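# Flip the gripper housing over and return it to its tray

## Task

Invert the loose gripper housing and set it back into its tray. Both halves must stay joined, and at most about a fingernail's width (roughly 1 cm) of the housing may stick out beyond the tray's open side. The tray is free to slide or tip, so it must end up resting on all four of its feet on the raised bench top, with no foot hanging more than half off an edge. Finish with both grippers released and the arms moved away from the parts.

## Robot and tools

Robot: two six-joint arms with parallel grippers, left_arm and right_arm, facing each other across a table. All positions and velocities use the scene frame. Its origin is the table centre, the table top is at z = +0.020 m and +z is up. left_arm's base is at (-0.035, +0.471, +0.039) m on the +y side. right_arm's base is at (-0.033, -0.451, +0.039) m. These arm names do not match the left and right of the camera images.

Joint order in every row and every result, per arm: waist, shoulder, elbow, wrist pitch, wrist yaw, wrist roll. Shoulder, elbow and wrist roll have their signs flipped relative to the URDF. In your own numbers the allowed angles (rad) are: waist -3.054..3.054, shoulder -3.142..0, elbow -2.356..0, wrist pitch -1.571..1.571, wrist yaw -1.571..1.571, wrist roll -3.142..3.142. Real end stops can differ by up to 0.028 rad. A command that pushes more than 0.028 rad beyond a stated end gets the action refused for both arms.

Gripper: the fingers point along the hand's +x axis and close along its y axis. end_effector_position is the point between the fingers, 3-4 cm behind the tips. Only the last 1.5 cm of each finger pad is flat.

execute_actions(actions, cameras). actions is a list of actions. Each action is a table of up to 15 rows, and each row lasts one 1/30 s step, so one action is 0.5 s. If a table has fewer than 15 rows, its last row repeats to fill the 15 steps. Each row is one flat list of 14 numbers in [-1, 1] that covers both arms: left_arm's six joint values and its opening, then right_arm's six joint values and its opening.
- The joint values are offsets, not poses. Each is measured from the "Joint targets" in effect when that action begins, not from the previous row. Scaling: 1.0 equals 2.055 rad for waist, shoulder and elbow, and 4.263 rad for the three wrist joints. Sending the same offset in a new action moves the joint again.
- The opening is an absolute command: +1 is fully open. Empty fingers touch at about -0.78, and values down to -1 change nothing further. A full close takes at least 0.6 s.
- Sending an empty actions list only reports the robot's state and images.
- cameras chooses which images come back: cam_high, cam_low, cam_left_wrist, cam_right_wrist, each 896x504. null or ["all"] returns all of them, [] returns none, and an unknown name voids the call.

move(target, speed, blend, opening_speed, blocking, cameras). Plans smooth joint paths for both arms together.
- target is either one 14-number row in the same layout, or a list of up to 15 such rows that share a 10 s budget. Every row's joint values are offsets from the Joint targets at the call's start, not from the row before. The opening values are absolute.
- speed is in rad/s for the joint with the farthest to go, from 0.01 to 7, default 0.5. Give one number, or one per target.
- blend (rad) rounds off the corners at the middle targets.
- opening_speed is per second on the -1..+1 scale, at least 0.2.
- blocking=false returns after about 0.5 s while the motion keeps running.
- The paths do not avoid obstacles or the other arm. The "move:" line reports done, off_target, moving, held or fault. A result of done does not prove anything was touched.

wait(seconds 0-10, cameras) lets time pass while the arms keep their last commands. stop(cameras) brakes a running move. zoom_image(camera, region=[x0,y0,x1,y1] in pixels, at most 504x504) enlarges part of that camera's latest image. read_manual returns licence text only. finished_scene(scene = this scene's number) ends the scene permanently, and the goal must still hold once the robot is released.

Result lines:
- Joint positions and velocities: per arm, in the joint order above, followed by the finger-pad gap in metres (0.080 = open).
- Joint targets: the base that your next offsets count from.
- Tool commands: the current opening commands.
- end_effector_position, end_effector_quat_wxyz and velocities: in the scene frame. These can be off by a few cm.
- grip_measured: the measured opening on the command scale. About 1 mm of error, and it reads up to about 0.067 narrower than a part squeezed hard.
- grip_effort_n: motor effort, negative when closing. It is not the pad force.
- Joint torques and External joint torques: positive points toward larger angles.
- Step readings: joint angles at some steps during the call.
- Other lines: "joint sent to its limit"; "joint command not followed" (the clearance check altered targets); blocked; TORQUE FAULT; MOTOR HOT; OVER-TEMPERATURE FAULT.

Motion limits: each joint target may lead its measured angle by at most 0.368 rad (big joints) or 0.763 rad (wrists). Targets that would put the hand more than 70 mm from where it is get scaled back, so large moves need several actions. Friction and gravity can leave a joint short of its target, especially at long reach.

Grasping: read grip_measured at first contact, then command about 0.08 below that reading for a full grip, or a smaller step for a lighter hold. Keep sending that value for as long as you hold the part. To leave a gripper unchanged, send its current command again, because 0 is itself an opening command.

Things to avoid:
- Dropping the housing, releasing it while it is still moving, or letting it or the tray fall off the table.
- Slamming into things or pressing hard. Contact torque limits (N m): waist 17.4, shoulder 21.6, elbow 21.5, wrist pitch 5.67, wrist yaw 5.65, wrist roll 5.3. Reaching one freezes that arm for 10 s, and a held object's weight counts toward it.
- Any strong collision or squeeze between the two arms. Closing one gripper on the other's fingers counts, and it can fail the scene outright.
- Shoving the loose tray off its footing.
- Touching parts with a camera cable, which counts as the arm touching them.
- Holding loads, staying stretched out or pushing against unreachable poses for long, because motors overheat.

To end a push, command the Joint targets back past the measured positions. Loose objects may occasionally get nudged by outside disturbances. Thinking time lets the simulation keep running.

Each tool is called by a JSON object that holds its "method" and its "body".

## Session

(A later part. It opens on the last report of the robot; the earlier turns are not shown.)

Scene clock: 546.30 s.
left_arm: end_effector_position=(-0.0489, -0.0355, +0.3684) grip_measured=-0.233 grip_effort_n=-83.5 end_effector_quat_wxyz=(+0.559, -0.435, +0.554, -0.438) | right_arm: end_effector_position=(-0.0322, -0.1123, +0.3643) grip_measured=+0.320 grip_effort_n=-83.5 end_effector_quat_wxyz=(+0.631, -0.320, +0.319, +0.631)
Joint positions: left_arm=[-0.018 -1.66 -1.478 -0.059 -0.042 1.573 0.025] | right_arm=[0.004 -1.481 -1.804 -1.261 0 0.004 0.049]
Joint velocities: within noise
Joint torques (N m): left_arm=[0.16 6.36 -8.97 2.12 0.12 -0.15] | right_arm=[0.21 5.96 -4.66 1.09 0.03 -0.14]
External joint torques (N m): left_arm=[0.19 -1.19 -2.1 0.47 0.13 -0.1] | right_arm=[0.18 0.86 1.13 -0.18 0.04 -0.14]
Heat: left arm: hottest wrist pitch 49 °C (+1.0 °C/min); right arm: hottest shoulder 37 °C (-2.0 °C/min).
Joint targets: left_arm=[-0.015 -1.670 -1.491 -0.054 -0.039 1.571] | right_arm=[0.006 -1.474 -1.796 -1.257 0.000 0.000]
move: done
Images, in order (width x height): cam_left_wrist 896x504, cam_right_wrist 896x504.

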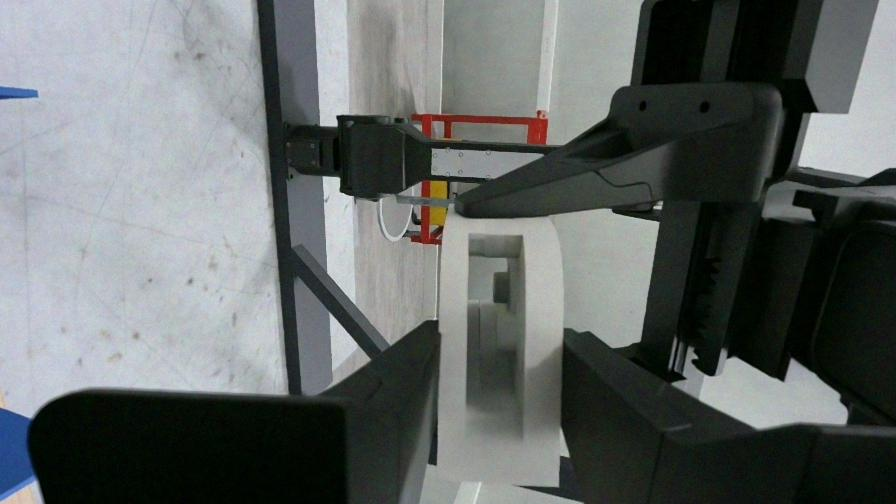

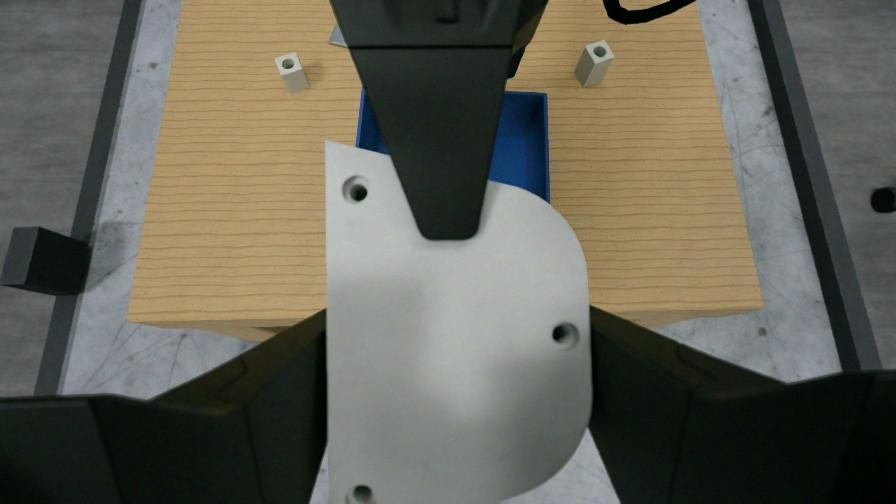

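{"method": "move", "body": {"target": [0,0,0,0,0,0,-0.32,0,0,0,0,0,0,1], "opening_speed": 0.3, "cameras": ["cam_left_wrist","cam_right_wrist"]}}

{"method": "move", "body": {"target": [[0,0,0,0,0,0,-0.32,0,-0.0105,-0.0887,-0.0396,0,0,1],[0,0,0,0,0,0,-0.32,0,-0.0347,-0.206,-0.0708,0,0,1],[0,0,0,0,0,0,-0.32,0,0.109,-0.0623,-0.0708,0,0,1]], "speed": 0.4, "cameras": ["cam_right_wrist"]}}

{"method": "move", "body": {"target": [0,0,0,0,0,-0.737,-0.32,0,0,0,0,0,0,1], "speed": 0.8}}

{"method": "zoom_image", "body": {"camera": "cam_right_wrist", "region": [330, 0, 580, 250]}}

Scene clock: 558.37 s.
left_arm: end_effector_position=(-0.0490, -0.0355, +0.3684) grip_measured=-0.236 grip_effort_n=-83.5 end_effector_quat_wxyz=(+0.559, -0.435, +0.554, -0.438) | right_arm: end_effector_position=(-0.0324, -0.1120, +0.3645) grip_measured=+0.977 grip_effort_n=17.4 end_effector_quat_wxyz=(+0.631, -0.320, +0.318, +0.631)
Joint positions: left_arm=[-0.018 -1.66 -1.478 -0.059 -0.041 1.573 0.024] | right_arm=[0.004 -1.481 -1.804 -1.259 0 0.004 0.079]
Joint velocities: within noise
Joint torques (N m): left_arm=[0.16 6.38 -9.01 2.1 0.1 -0.15] | right_arm=[0.21 6.19 -4.72 1.03 0.04 -0.12]
External joint torques (N m): left_arm=[0.25 -1.24 -2.07 0.43 0.11 -0.1] | right_arm=[0.2 1.06 1.12 -0.26 0.04 -0.11]
Heat: left arm: hottest elbow 51 °C (+5.1 °C/min); right arm: hottest shoulder 37 °C (-2.0 °C/min). Fold the left arm in close to its base, or ease its load, before you think long.
Joint targets: left_arm=[-0.015 -1.670 -1.491 -0.054 -0.039 1.571] | right_arm=[0.006 -1.474 -1.796 -1.257 0.000 0.000]
MOTOR HOT: the elbow of the left arm reports 51 °C; the controller stops that arm at 95 °C. To cool a motor, set the load down, stop pushing, or move to a pose that needs little force.
move: done
Images, in order (width x height): cam_left_wrist 896x504, cam_right_wrist 896x504.

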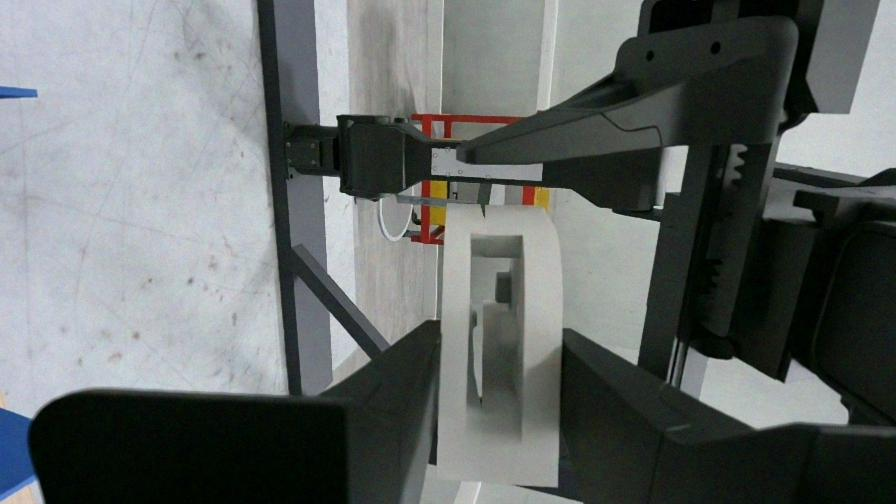

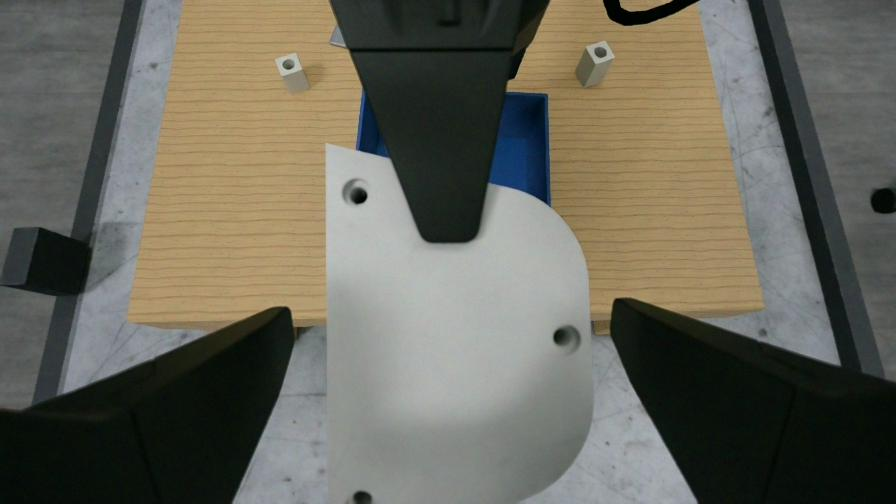

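Scene clock: 560.90 s.
left_arm: end_effector_position=(-0.0490, -0.0355, +0.3684) grip_measured=-0.236 grip_effort_n=-83.5 end_effector_quat_wxyz=(+0.559, -0.435, +0.554, -0.438) | right_arm: end_effector_position=(-0.0326, -0.2212, +0.4251) grip_measured=+0.978 grip_effort_n=17.4 end_effector_quat_wxyz=(+0.639, -0.303, +0.301, +0.639)
Joint positions: left_arm=[-0.018 -1.66 -1.478 -0.059 -0.041 1.573 0.024] | right_arm=[0.004 -1.255 -1.932 -1.56 0 0.004 0.079]
Joint velocities: within noise
Joint torques (N m): left_arm=[0.17 6.37 -8.98 2.11 0.11 -0.15] | right_arm=[0.09 3.07 -3.54 1.02 0.04 -0.15]
External joint torques (N m): left_arm=[0.24 -1.11 -2.12 0.46 0.12 -0.1] | right_arm=[0.09 0.81 1.1 -0.34 0.04 -0.14]
Heat: left arm: hottest elbow 51 °C (+5.0 °C/min); right arm: hottest shoulder 37 °C (-1.0 °C/min). Fold the left arm in close to its base, or ease its load, before you think long.
Joint targets: left_arm=[-0.015 -1.670 -1.491 -0.054 -0.039 1.571] | right_arm=[0.006 -1.250 -1.924 -1.559 0.000 0.000]
MOTOR HOT: still on. The elbow of the left arm reports 51 °C.
move: done
Images, in order (width x height): cam_right_wrist 896x504.

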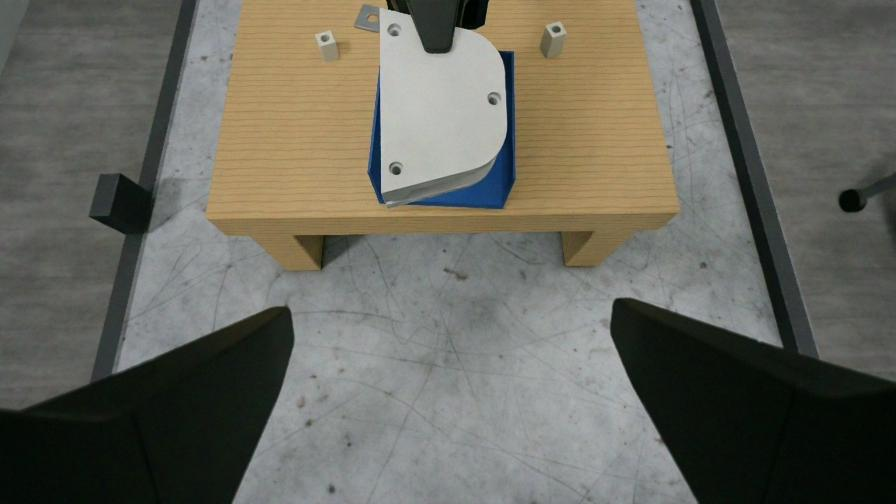

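Scene clock: 565.43 s.
left_arm: end_effector_position=(-0.0490, -0.0355, +0.3684) grip_measured=-0.236 grip_effort_n=-83.5 end_effector_quat_wxyz=(+0.435, +0.559, -0.438, -0.554) | right_arm: end_effector_position=(-0.0326, -0.2212, +0.4251) grip_measured=+0.978 grip_effort_n=17.4 end_effector_quat_wxyz=(+0.639, -0.303, +0.301, +0.639)
Joint positions: left_arm=[-0.018 -1.66 -1.478 -0.059 -0.041 -1.569 0.024] | right_arm=[0.004 -1.255 -1.932 -1.56 0 0.004 0.079]
Joint velocities: within noise
Joint torques (N m): left_arm=[0.01 6.38 -9.01 2.12 0.12 0.01] | right_arm=[0.31 3.07 -3.63 1.03 0.03 -0.1]
External joint torques (N m): left_arm=[0.05 -1.24 -2.04 0.43 0.11 -0.04] | right_arm=[0.29 0.86 0.96 -0.32 0.04 -0.09]
Heat: left arm: hottest elbow 52 °C (+6.1 °C/min); right arm: hottest shoulder 37 °C (-1.0 °C/min). Fold the left arm in close to its base, or ease its load, before you think long.
Joint targets: left_arm=[-0.015 -1.670 -1.491 -0.054 -0.039 -1.571] | right_arm=[0.006 -1.250 -1.924 -1.559 0.000 0.000]
MOTOR HOT: still on. The elbow of the left arm reports 52 °C.
move: done

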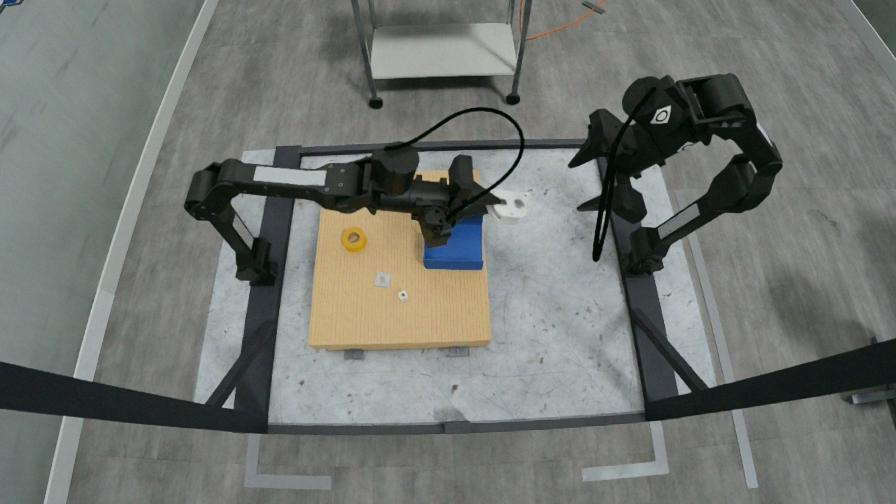

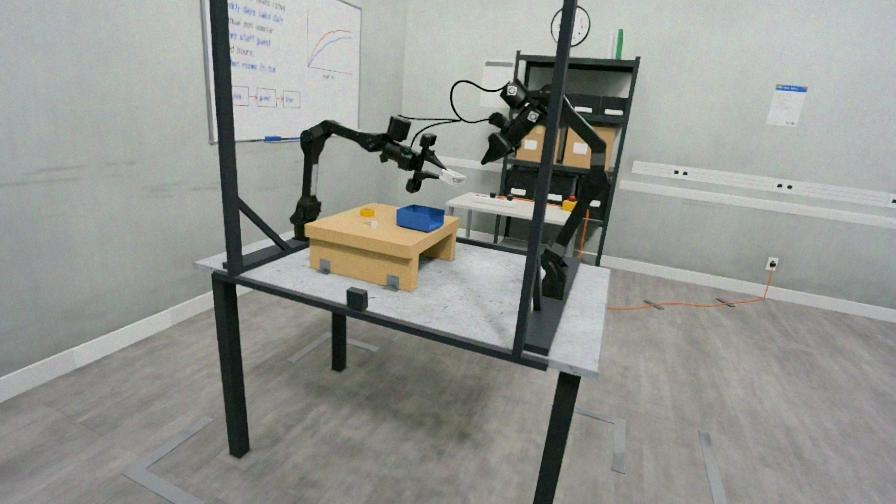

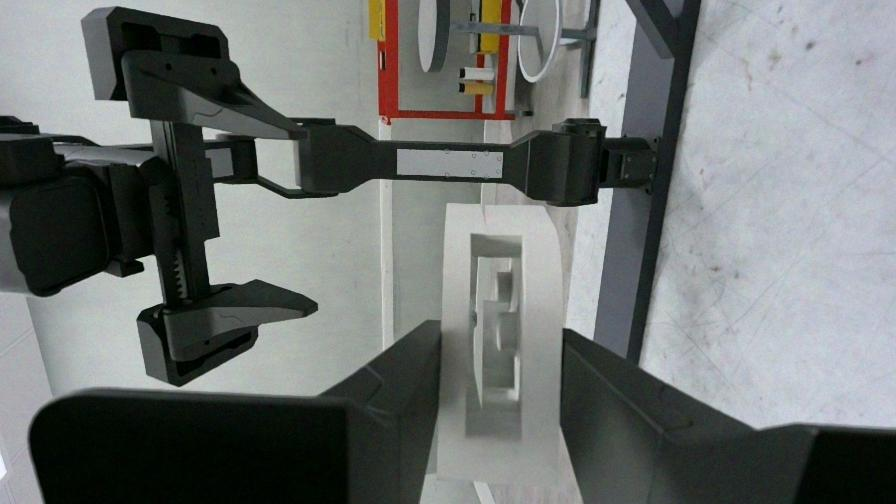

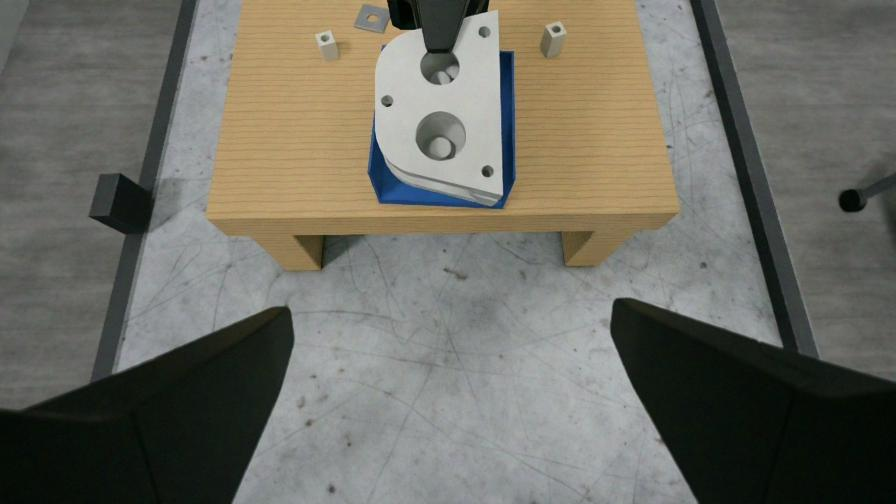

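Scaled by 2.016 from the camera's 896x504 image, which has a finer 1280x720 frame.

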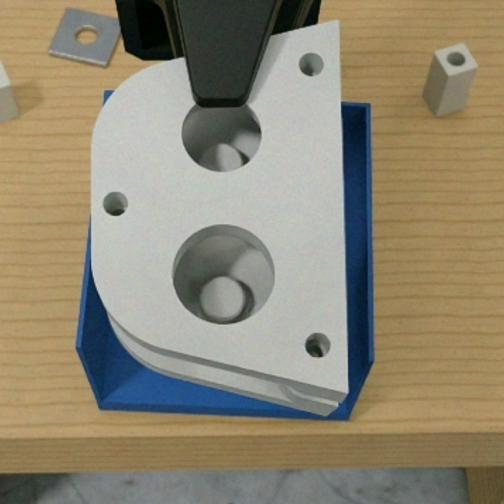

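{"method": "move", "body": {"target": [[0,0,0,0,0,0,-0.32,0.0029,-0.1437,-0.1437,0,0,0,1],[0,0,0,0,0,0,-0.32,0.0029,-0.1195,-0.0264,0.0312,0,0,1]], "speed": [0.5,0.25], "cameras": ["cam_right_wrist","cam_left_wrist"]}}

Scene clock: 575.20 s.
left_arm: end_effector_position=(-0.0490, -0.0355, +0.3684) grip_measured=-0.236 grip_effort_n=-83.5 end_effector_quat_wxyz=(+0.435, +0.559, -0.438, -0.554) | right_arm: end_effector_position=(-0.0342, -0.1312, +0.3952) grip_measured=+0.978 grip_effort_n=17.4 end_effector_quat_wxyz=(+0.627, -0.325, +0.321, +0.631)
Joint positions: left_arm=[-0.018 -1.66 -1.478 -0.059 -0.041 -1.569 0.024] | right_arm=[0.01 -1.507 -1.987 -1.429 0 0.004 0.079]
Joint velocities: within noise
Joint torques (N m): left_arm=[0.16 6.39 -8.99 2.12 0.12 -0.02] | right_arm=[0.35 6.22 -4.17 1.07 0.04 -0.11]
External joint torques (N m): left_arm=[0.23 -1.23 -2.05 0.44 0.11 -0.07] | right_arm=[0.33 1.39 1.13 -0.19 0.05 -0.11]
Heat: left arm: hottest elbow 53 °C (+7.1 °C/min); right arm: hottest shoulder 36 °C (-2.0 °C/min). Fold the left arm in close to its base, or ease its load, before you think long.
Joint targets: left_arm=[-0.015 -1.670 -1.491 -0.054 -0.039 -1.571] | right_arm=[0.012 -1.495 -1.978 -1.426 0.000 0.000]
MOTOR HOT: still on. The elbow of the left arm reports 53 °C.
move: done
Images, in order (width x height): cam_left_wrist 896x504, cam_right_wrist 896x504.

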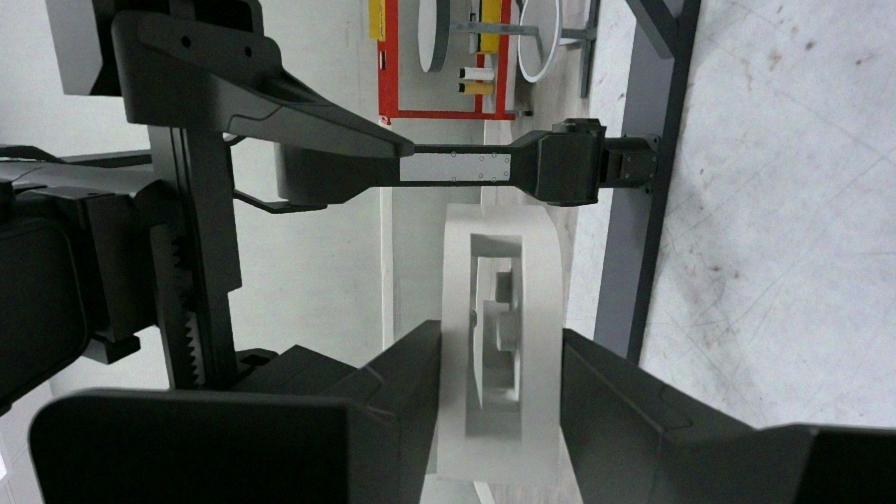

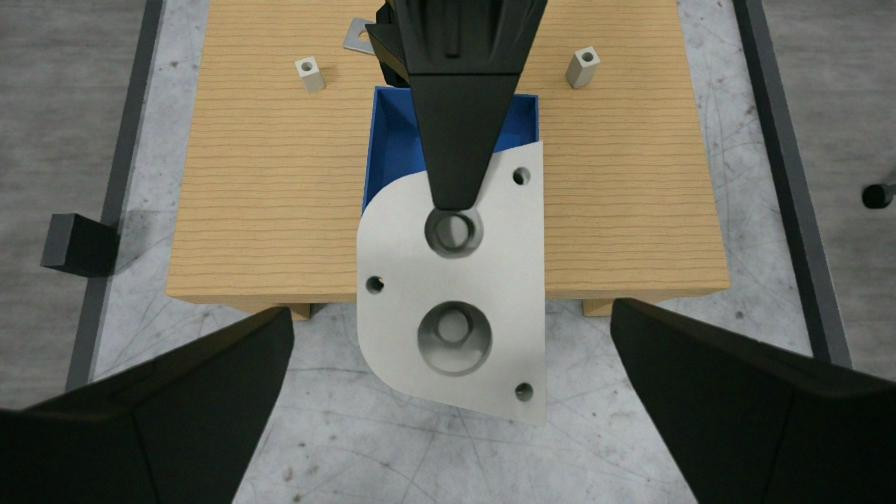

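{"method": "move", "body": {"target": [0,0,0,0,0,0,-0.32,0.0014,0.0102,0.0886,0.0396,0,0,1], "speed": 0.2, "cameras": ["cam_right_wrist","cam_left_wrist"]}}

Scene clock: 582.70 s.
left_arm: end_effector_position=(-0.0490, -0.0355, +0.3684) grip_measured=-0.236 grip_effort_n=-83.5 end_effector_quat_wxyz=(+0.435, +0.559, -0.438, -0.554) | right_arm: end_effector_position=(-0.0352, -0.1109, +0.3632) grip_measured=+0.978 grip_effort_n=17.4 end_effector_quat_wxyz=(+0.628, -0.323, +0.318, +0.633)
Joint positions: left_arm=[-0.018 -1.66 -1.478 -0.059 -0.041 -1.569 0.024] | right_arm=[0.012 -1.486 -1.806 -1.26 0 0.004 0.079]
Joint velocities: within noise
Joint torques (N m): left_arm=[0.18 6.39 -8.96 2.11 0.12 -0.02] | right_arm=[0.31 6.58 -4.64 1.05 0.03 -0.15]
External joint torques (N m): left_arm=[0.26 -1.12 -2.06 0.45 0.1 -0.07] | right_arm=[0.3 1.29 1.22 -0.22 0.04 -0.15]
Heat: left arm: hottest elbow 54 °C (+8.0 °C/min); right arm: hottest wrist pitch 36 °C (+0.0 °C/min). Fold the left arm in close to its base, or ease its load, before you think long.
Joint targets: left_arm=[-0.015 -1.670 -1.491 -0.054 -0.039 -1.571] | right_arm=[0.015 -1.474 -1.797 -1.257 0.000 0.000]
MOTOR HOT: still on. The elbow of the left arm reports 54 °C.
move: done
Images, in order (width x height): cam_left_wrist 896x504, cam_right_wrist 896x504.

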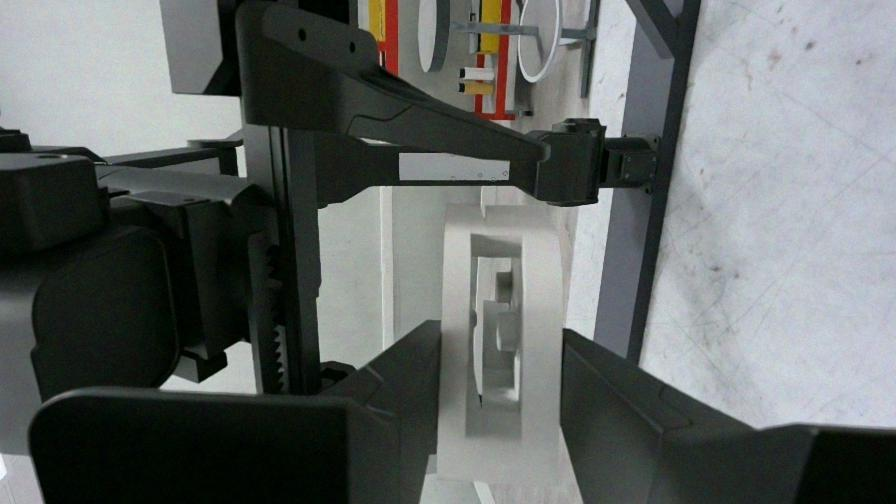

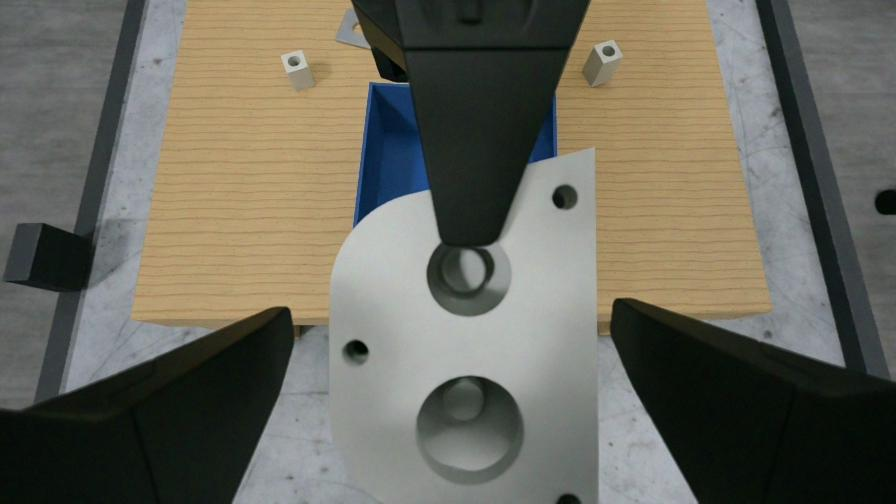

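{"method": "move", "body": {"target": [0,0,0,0,0,0,-0.32,-0.0028,0,0,0,0,0,1], "speed": 0.1, "cameras": []}}

{"method": "move", "body": {"target": [0,0,0,0,0,0,-0.32,0,0,0,0,0,0,0.42], "opening_speed": 0.3, "cameras": ["cam_right_wrist"]}}

{"method": "move", "body": {"target": [0,0,0,0,0,0,-0.32,0,0,0,0,0,0,0.2], "opening_speed": 0.2, "cameras": ["cam_right_wrist","cam_left_wrist"]}}

Scene clock: 589.13 s.
left_arm: end_effector_position=(-0.0490, -0.0355, +0.3684) grip_measured=-0.236 grip_effort_n=-83.5 end_effector_quat_wxyz=(+0.435, +0.559, -0.438, -0.554) | right_arm: end_effector_position=(-0.0352, -0.1109, +0.3631) grip_measured=+0.978 grip_effort_n=17.4 end_effector_quat_wxyz=(+0.628, -0.323, +0.318, +0.633)
Joint positions: left_arm=[-0.018 -1.66 -1.478 -0.059 -0.041 -1.569 0.024] | right_arm=[0.012 -1.486 -1.805 -1.26 0 0.004 0.079]
Joint velocities: within noise
Joint torques (N m): left_arm=[0.17 6.39 -8.98 2.11 0.12 -0.03] | right_arm=[-0.12 6.69 -4.54 1.04 0.01 -0.15]
External joint torques (N m): left_arm=[0.14 -1.03 -2.18 0.48 0.12 -0.07] | right_arm=[-0.15 1.4 1.36 -0.25 0.02 -0.15]
Heat: left arm: hottest elbow 54 °C (+8.1 °C/min); right arm: hottest shoulder 36 °C (-1.0 °C/min). Fold the left arm in close to its base, or ease its load, before you think long.
Joint targets: left_arm=[-0.015 -1.670 -1.491 -0.054 -0.039 -1.571] | right_arm=[0.009 -1.474 -1.797 -1.257 0.000 0.000]
MOTOR HOT: still on. The elbow of the left arm reports 54 °C.
move: done
No camera images: "cameras" was empty.

Scene clock: 591.33 s.
left_arm: end_effector_position=(-0.0490, -0.0355, +0.3684) grip_measured=-0.236 grip_effort_n=-83.5 end_effector_quat_wxyz=(+0.435, +0.559, -0.438, -0.554) | right_arm: end_effector_position=(-0.0352, -0.1109, +0.3631) grip_measured=+0.424 grip_effort_n=-16.5 end_effector_quat_wxyz=(+0.628, -0.323, +0.318, +0.633)
Joint positions: left_arm=[-0.018 -1.66 -1.478 -0.059 -0.041 -1.569 0.024] | right_arm=[0.012 -1.486 -1.805 -1.26 0 0.004 0.054]
Joint velocities: within noise
Joint torques (N m): left_arm=[0.18 6.37 -8.99 2.12 0.13 -0.03] | right_arm=[-0.19 6.69 -4.51 1.05 0.06 -0.09]
External joint torques (N m): left_arm=[0.22 -1.15 -2.15 0.47 0.12 -0.07] | right_arm=[-0.23 1.48 1.33 -0.22 0.07 -0.09]
Heat: left arm: hottest elbow 54 °C (+8.1 °C/min); right arm: hottest shoulder 36 °C (-1.0 °C/min). Fold the left arm in close to its base, or ease its load, before you think long.
Joint targets: left_arm=[-0.015 -1.670 -1.491 -0.054 -0.039 -1.571] | right_arm=[0.009 -1.474 -1.797 -1.257 0.000 0.000]
MOTOR HOT: still on. The elbow of the left arm reports 54 °C.
move: done
Images, in order (width x height): cam_right_wrist 896x504.

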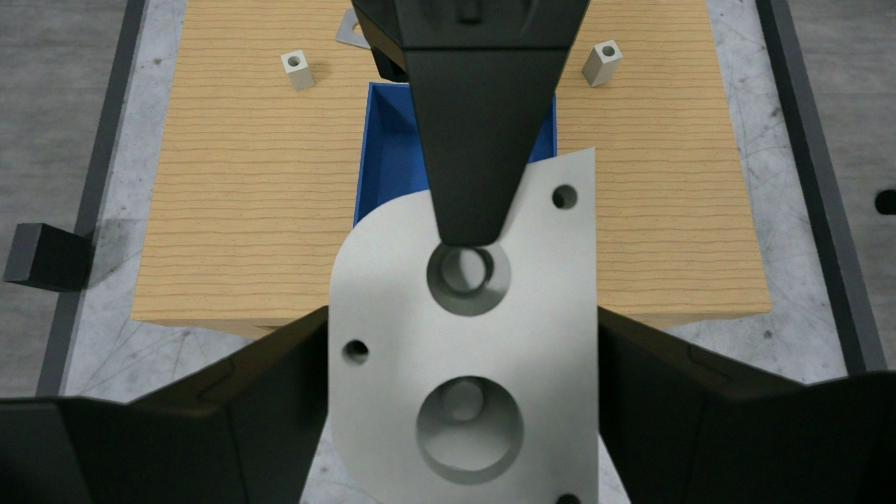

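Scene clock: 592.63 s.
left_arm: end_effector_position=(-0.0490, -0.0355, +0.3684) grip_measured=-0.236 grip_effort_n=-83.5 end_effector_quat_wxyz=(+0.435, +0.559, -0.438, -0.554) | right_arm: end_effector_position=(-0.0349, -0.1111, +0.3633) grip_measured=+0.319 grip_effort_n=-83.5 end_effector_quat_wxyz=(+0.628, -0.322, +0.318, +0.633)
Joint positions: left_arm=[-0.018 -1.66 -1.478 -0.059 -0.041 -1.57 0.024] | right_arm=[0.012 -1.486 -1.805 -1.26 0 0.003 0.049]
Joint velocities: within noise
Joint torques (N m): left_arm=[0.16 6.38 -9.02 2.11 0.12 0.01] | right_arm=[-0.11 6.57 -4.62 1.07 0.01 -0.08]
External joint torques (N m): left_arm=[0.24 -1.11 -2.18 0.47 0.1 -0.04] | right_arm=[-0.12 1.33 1.26 -0.22 0.02 -0.08]
Heat: left arm: hottest elbow 54 °C (+8.0 °C/min); right arm: hottest shoulder 36 °C (-1.0 °C/min). Fold the left arm in close to its base, or ease its load, before you think long.
Joint targets: left_arm=[-0.015 -1.670 -1.491 -0.054 -0.039 -1.571] | right_arm=[0.010 -1.474 -1.796 -1.257 0.000 0.000]
MOTOR HOT: still on. The elbow of the left arm reports 54 °C.
move: done
Images, in order (width x height): cam_left_wrist 896x504, cam_right_wrist 896x504.

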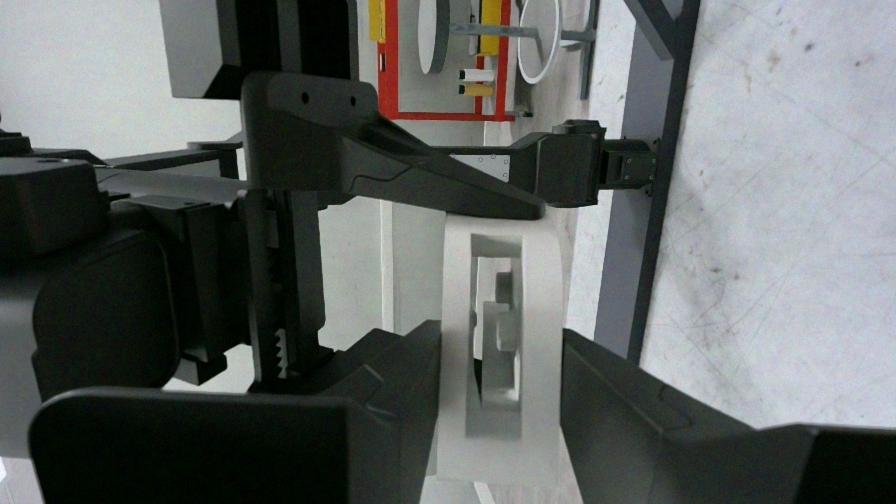

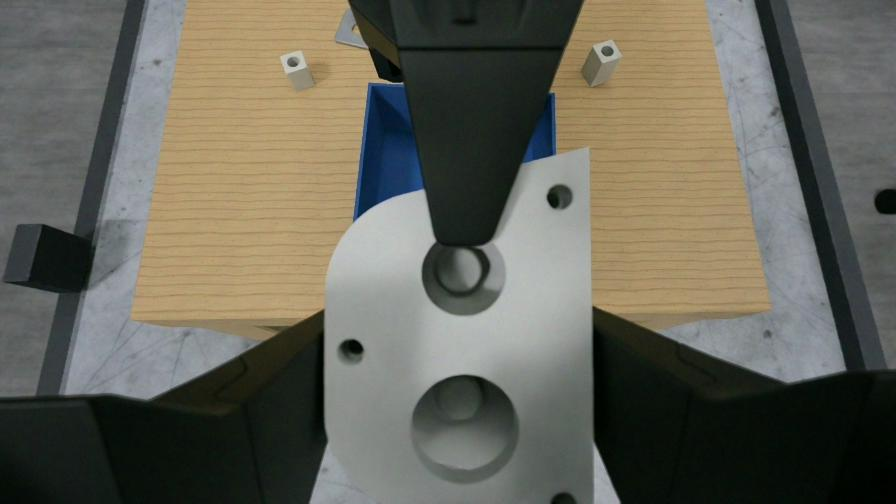

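{"method": "move", "body": {"target": [0,0,0,0,0,0,0.5,0,0,0,0,0,0,0.22], "opening_speed": 0.3, "cameras": ["cam_left_wrist"]}}

{"method": "move", "body": {"target": [[0,0.072,0.0599,-0.0075,0,0,0.5,0,0,0,0,0,0,0.22],[0.005,0.1397,0.1328,-0.0056,0,0,0.5,0,0,0,0,0,0,0.22],[-0.2005,0.3285,0.0915,-0.1893,0.0091,0.3685,0.5,0,0,0,0,0,0,0.22]], "speed": [0.15,0.4,0.7]}}

{"method": "zoom_image", "body": {"camera": "cam_low", "region": [400, 120, 490, 200]}}

Scene clock: 602.60 s.
left_arm: end_effector_position=(-0.0490, -0.0356, +0.3682) grip_measured=+0.497 grip_effort_n=15.6 end_effector_quat_wxyz=(+0.434, +0.559, -0.438, -0.554) | right_arm: end_effector_position=(-0.0348, -0.1110, +0.3632) grip_measured=+0.319 grip_effort_n=-83.5 end_effector_quat_wxyz=(+0.628, -0.322, +0.319, +0.633)
Joint positions: left_arm=[-0.018 -1.66 -1.478 -0.059 -0.041 -1.571 0.057] | right_arm=[0.011 -1.486 -1.804 -1.259 0 0.002 0.049]
Joint velocities: within noise
Joint torques (N m): left_arm=[0.2 6.4 -8.99 2.11 0.13 0.05] | right_arm=[-0.17 6.54 -4.65 1.03 0.05 -0.12]
External joint torques (N m): left_arm=[0.22 -1.12 -2.12 0.46 0.12 0] | right_arm=[-0.18 1.39 1.17 -0.25 0.06 -0.11]
Heat: left arm: hottest elbow 55 °C (+7.0 °C/min); right arm: hottest shoulder 37 °C (+0.0 °C/min). Fold the left arm in close to its base, or ease its load, before you think long.
Joint targets: left_arm=[-0.015 -1.670 -1.491 -0.054 -0.039 -1.571] | right_arm=[0.009 -1.474 -1.796 -1.257 0.000 0.000]
MOTOR HOT: still on. The elbow of the left arm reports 55 °C.
move: done
Images, in order (width x height): cam_left_wrist 896x504.

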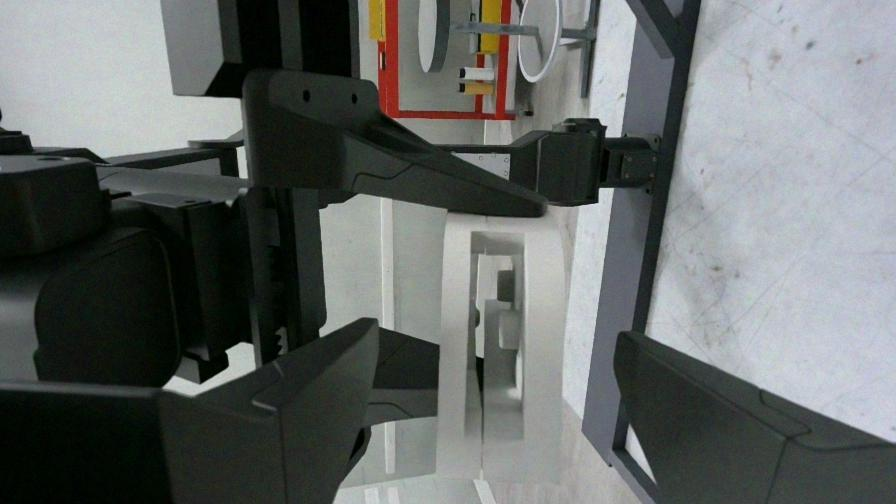

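Scene clock: 606.90 s.
left_arm: end_effector_position=(-0.1549, +0.2196, +0.3749) grip_measured=+0.497 grip_effort_n=15.1 end_effector_quat_wxyz=(+0.512, +0.239, +0.149, -0.811) | right_arm: end_effector_position=(-0.0348, -0.1110, +0.3632) grip_measured=+0.319 grip_effort_n=-83.5 end_effector_quat_wxyz=(+0.628, -0.322, +0.319, +0.633)
Joint positions: left_arm=[-0.424 -1.002 -1.292 -0.861 -0.003 -0.002 0.057] | right_arm=[0.011 -1.486 -1.804 -1.259 0 0.002 0.049]
Joint velocities: within noise
Joint torques (N m): left_arm=[-0.4 2.75 -7.87 1.62 0.12 0.1] | right_arm=[-0.19 6.62 -4.7 1 0.04 -0.09]
External joint torques (N m): left_arm=[-0.39 0.7 -1.82 0.06 0.12 0.1] | right_arm=[-0.21 1.44 1.13 -0.27 0.04 -0.09]
Heat: left arm: hottest elbow 54 °C (+5.0 °C/min); right arm: hottest shoulder 37 °C (+0.0 °C/min). Fold the left arm in close to its base, or ease its load, before you think long.
Joint targets: left_arm=[-0.427 -0.994 -1.303 -0.861 0.000 0.000] | right_arm=[0.009 -1.474 -1.796 -1.257 0.000 0.000]
MOTOR HOT: still on. The elbow of the left arm reports 54 °C.
move: done

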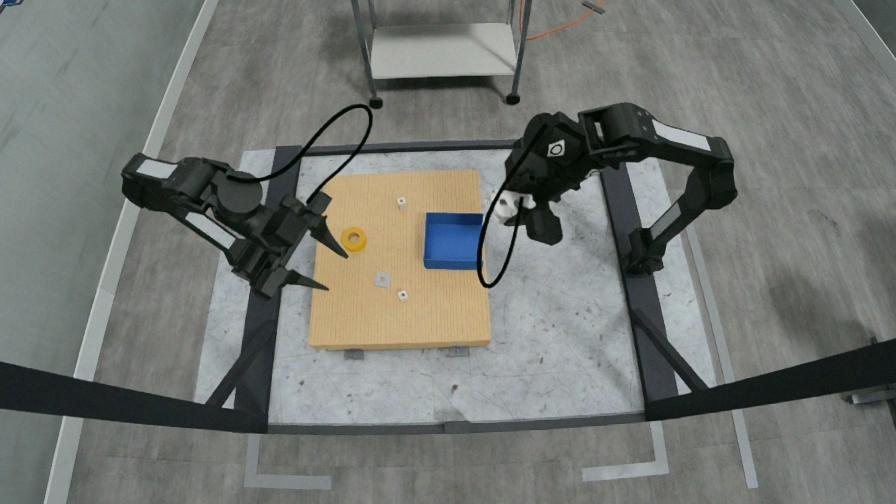

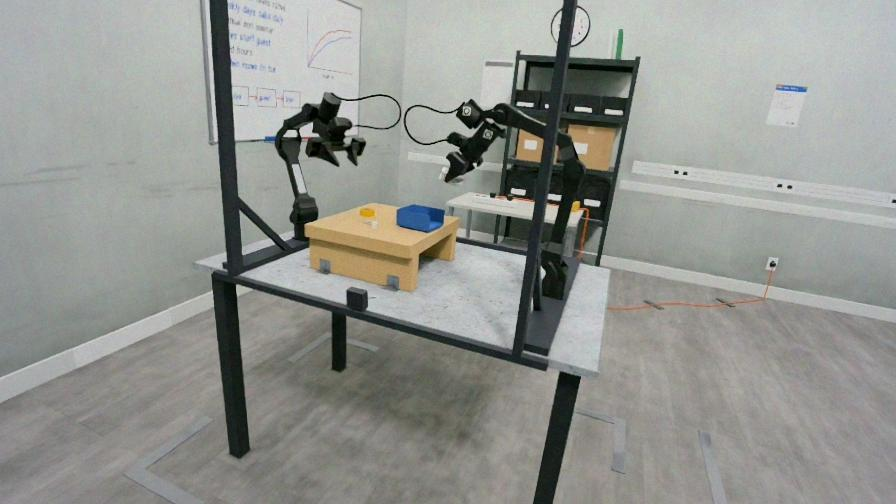

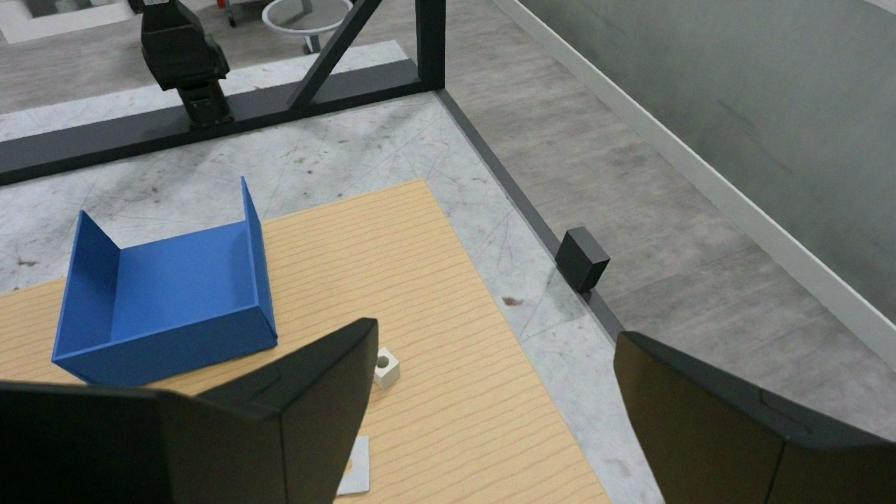

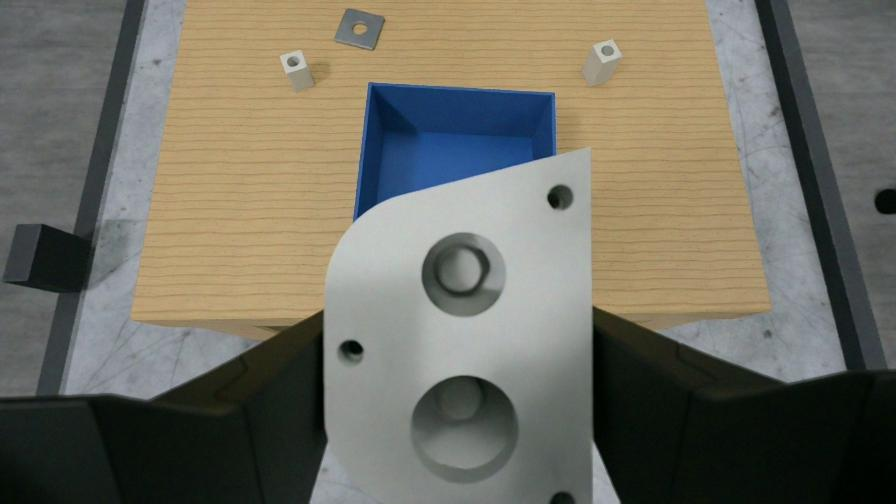

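Scaled by 5.600 from the camera's 896x504 image, which has a finer 1280x720 frame.

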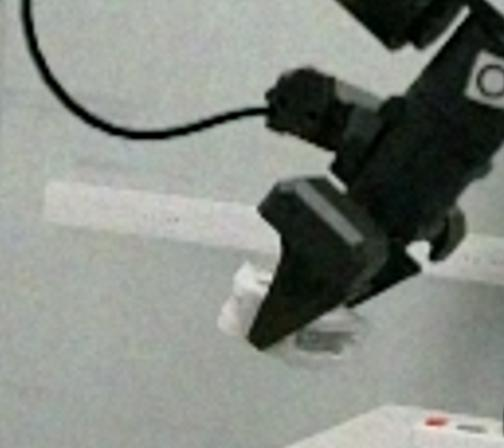

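{"method": "move", "body": {"target": [0,0,0,0,0,0,0.5,-0.0107,-0.2443,-0.2117,-0.0434,0,0,0.22], "speed": 0.3, "cameras": ["cam_right_wrist","cam_left_wrist"]}}

Scene clock: 619.97 s.
left_arm: end_effector_position=(-0.1549, +0.2196, +0.3748) grip_measured=+0.497 grip_effort_n=15.1 end_effector_quat_wxyz=(+0.512, +0.239, +0.149, -0.811) | right_arm: end_effector_position=(-0.0264, -0.0260, +0.3045) grip_measured=+0.319 grip_effort_n=-83.5 end_effector_quat_wxyz=(+0.591, -0.393, +0.397, +0.583)
Joint positions: left_arm=[-0.424 -1.002 -1.292 -0.861 -0.003 -0.002 0.057] | right_arm=[-0.01 -1.964 -2.221 -1.442 0 0.002 0.049]
Joint velocities: within noise
Joint torques (N m): left_arm=[-0.36 2.76 -7.88 1.64 0.11 0.07] | right_arm=[-0.18 7.38 -6.51 0.55 0.08 -0.07]
External joint torques (N m): left_arm=[-0.34 0.71 -1.82 0.08 0.11 0.07] | right_arm=[-0.22 -1.32 -0.81 -0.41 0.09 -0.06]
Heat: left arm: hottest elbow 52 °C (+1.0 °C/min); right arm: hottest shoulder 37 °C (+0.0 °C/min). Fold the left arm in close to its base, or ease its load, before you think long.
Joint targets: left_arm=[-0.427 -0.994 -1.303 -0.862 0.000 0.000] | right_arm=[-0.012 -1.976 -2.232 -1.442 0.000 0.000]
MOTOR HOT: still on. The elbow of the left arm reports 52 °C.
move: done
Images, in order (width x height): cam_left_wrist 896x504, cam_right_wrist 896x504.

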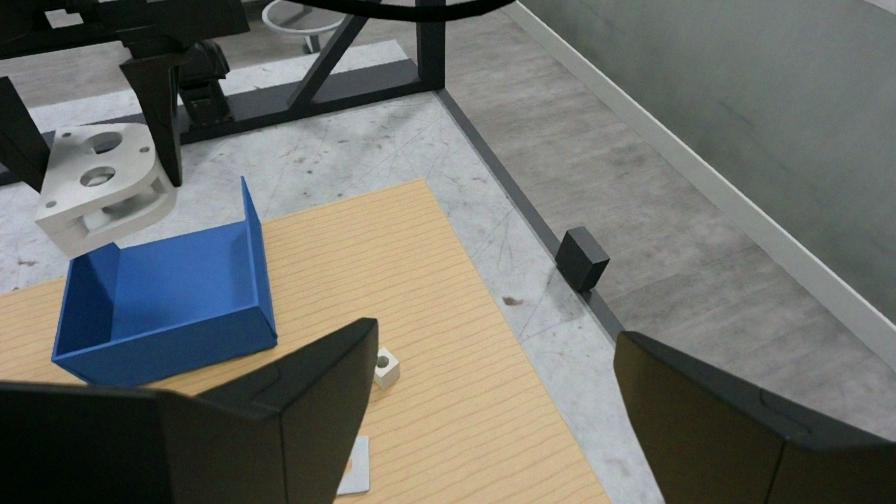

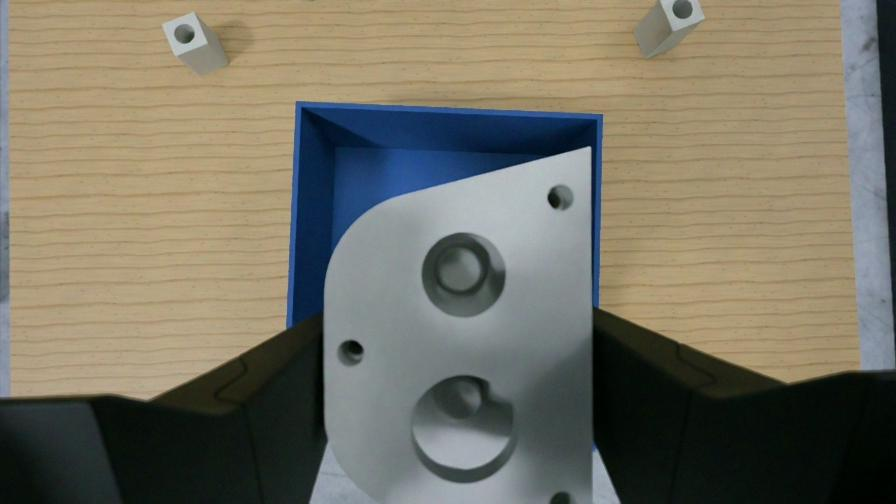

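{"method": "move", "body": {"target": [0,0,0,0,0,0,0.5,-0.0019,0.0417,0.2033,0.0777,0,0,0.22], "speed": 0.15, "cameras": ["cam_right_wrist","cam_left_wrist"]}}

{"method": "zoom_image", "body": {"camera": "cam_left_wrist", "region": [0, 100, 300, 400]}}

Scene clock: 635.33 s.
left_arm: end_effector_position=(-0.1549, +0.2196, +0.3748) grip_measured=+0.497 grip_effort_n=15.1 end_effector_quat_wxyz=(+0.512, +0.239, +0.149, -0.811) | right_arm: end_effector_position=(-0.0245, -0.0153, +0.2274) grip_measured=+0.319 grip_effort_n=-83.5 end_effector_quat_wxyz=(+0.589, -0.396, +0.402, +0.579)
Joint positions: left_arm=[-0.424 -1.002 -1.292 -0.861 -0.003 -0.002 0.057] | right_arm=[-0.014 -1.908 -1.823 -1.114 0 0.002 0.049]
Joint velocities: within noise
Joint torques (N m): left_arm=[-0.36 2.78 -7.88 1.64 0.12 0.07] | right_arm=[-0.22 10.61 -4.98 0.73 0.04 -0.1]
External joint torques (N m): left_arm=[-0.36 0.82 -1.85 0.07 0.12 0.07] | right_arm=[-0.27 1.72 1.34 -0.22 0.05 -0.1]
Heat: left arm: hottest elbow 50 °C (-3.0 °C/min); right arm: hottest shoulder 38 °C (+2.0 °C/min). Fold the left arm in close to its base, or ease its load, before you think long.
Joint targets: left_arm=[-0.427 -0.994 -1.303 -0.862 0.000 0.000] | right_arm=[-0.016 -1.891 -1.814 -1.111 0.000 0.000]
MOTOR HOT: still on. The elbow of the left arm reports 50 °C.
move: done
Images, in order (width x height): cam_left_wrist 896x504, cam_right_wrist 896x504.

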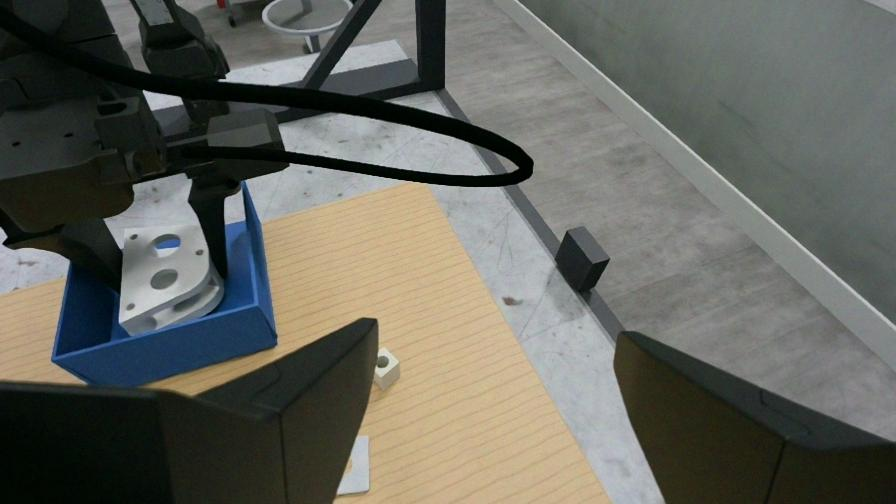

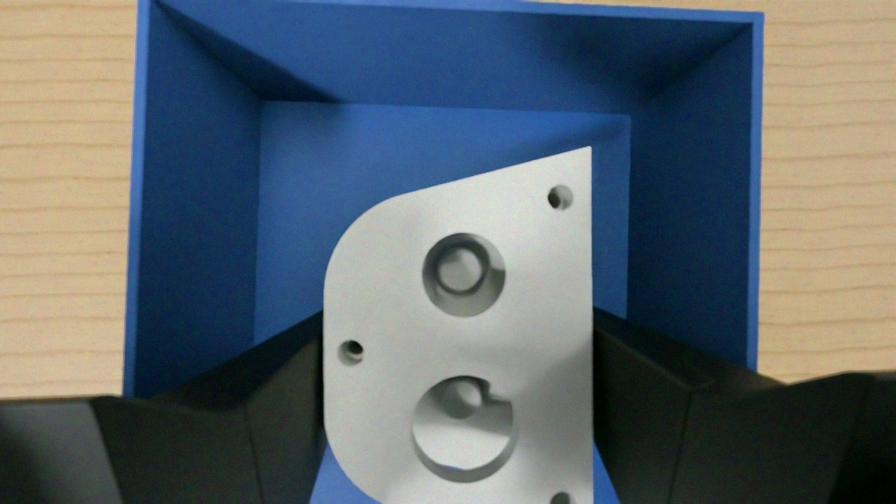

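Scaled by 1.680 from the camera's 896x504 image, which has a finer 1280x720 frame.

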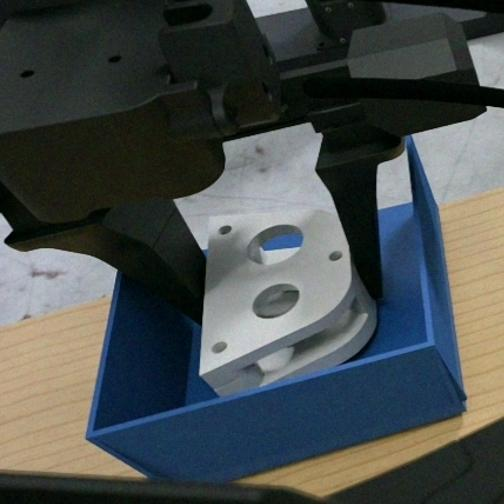

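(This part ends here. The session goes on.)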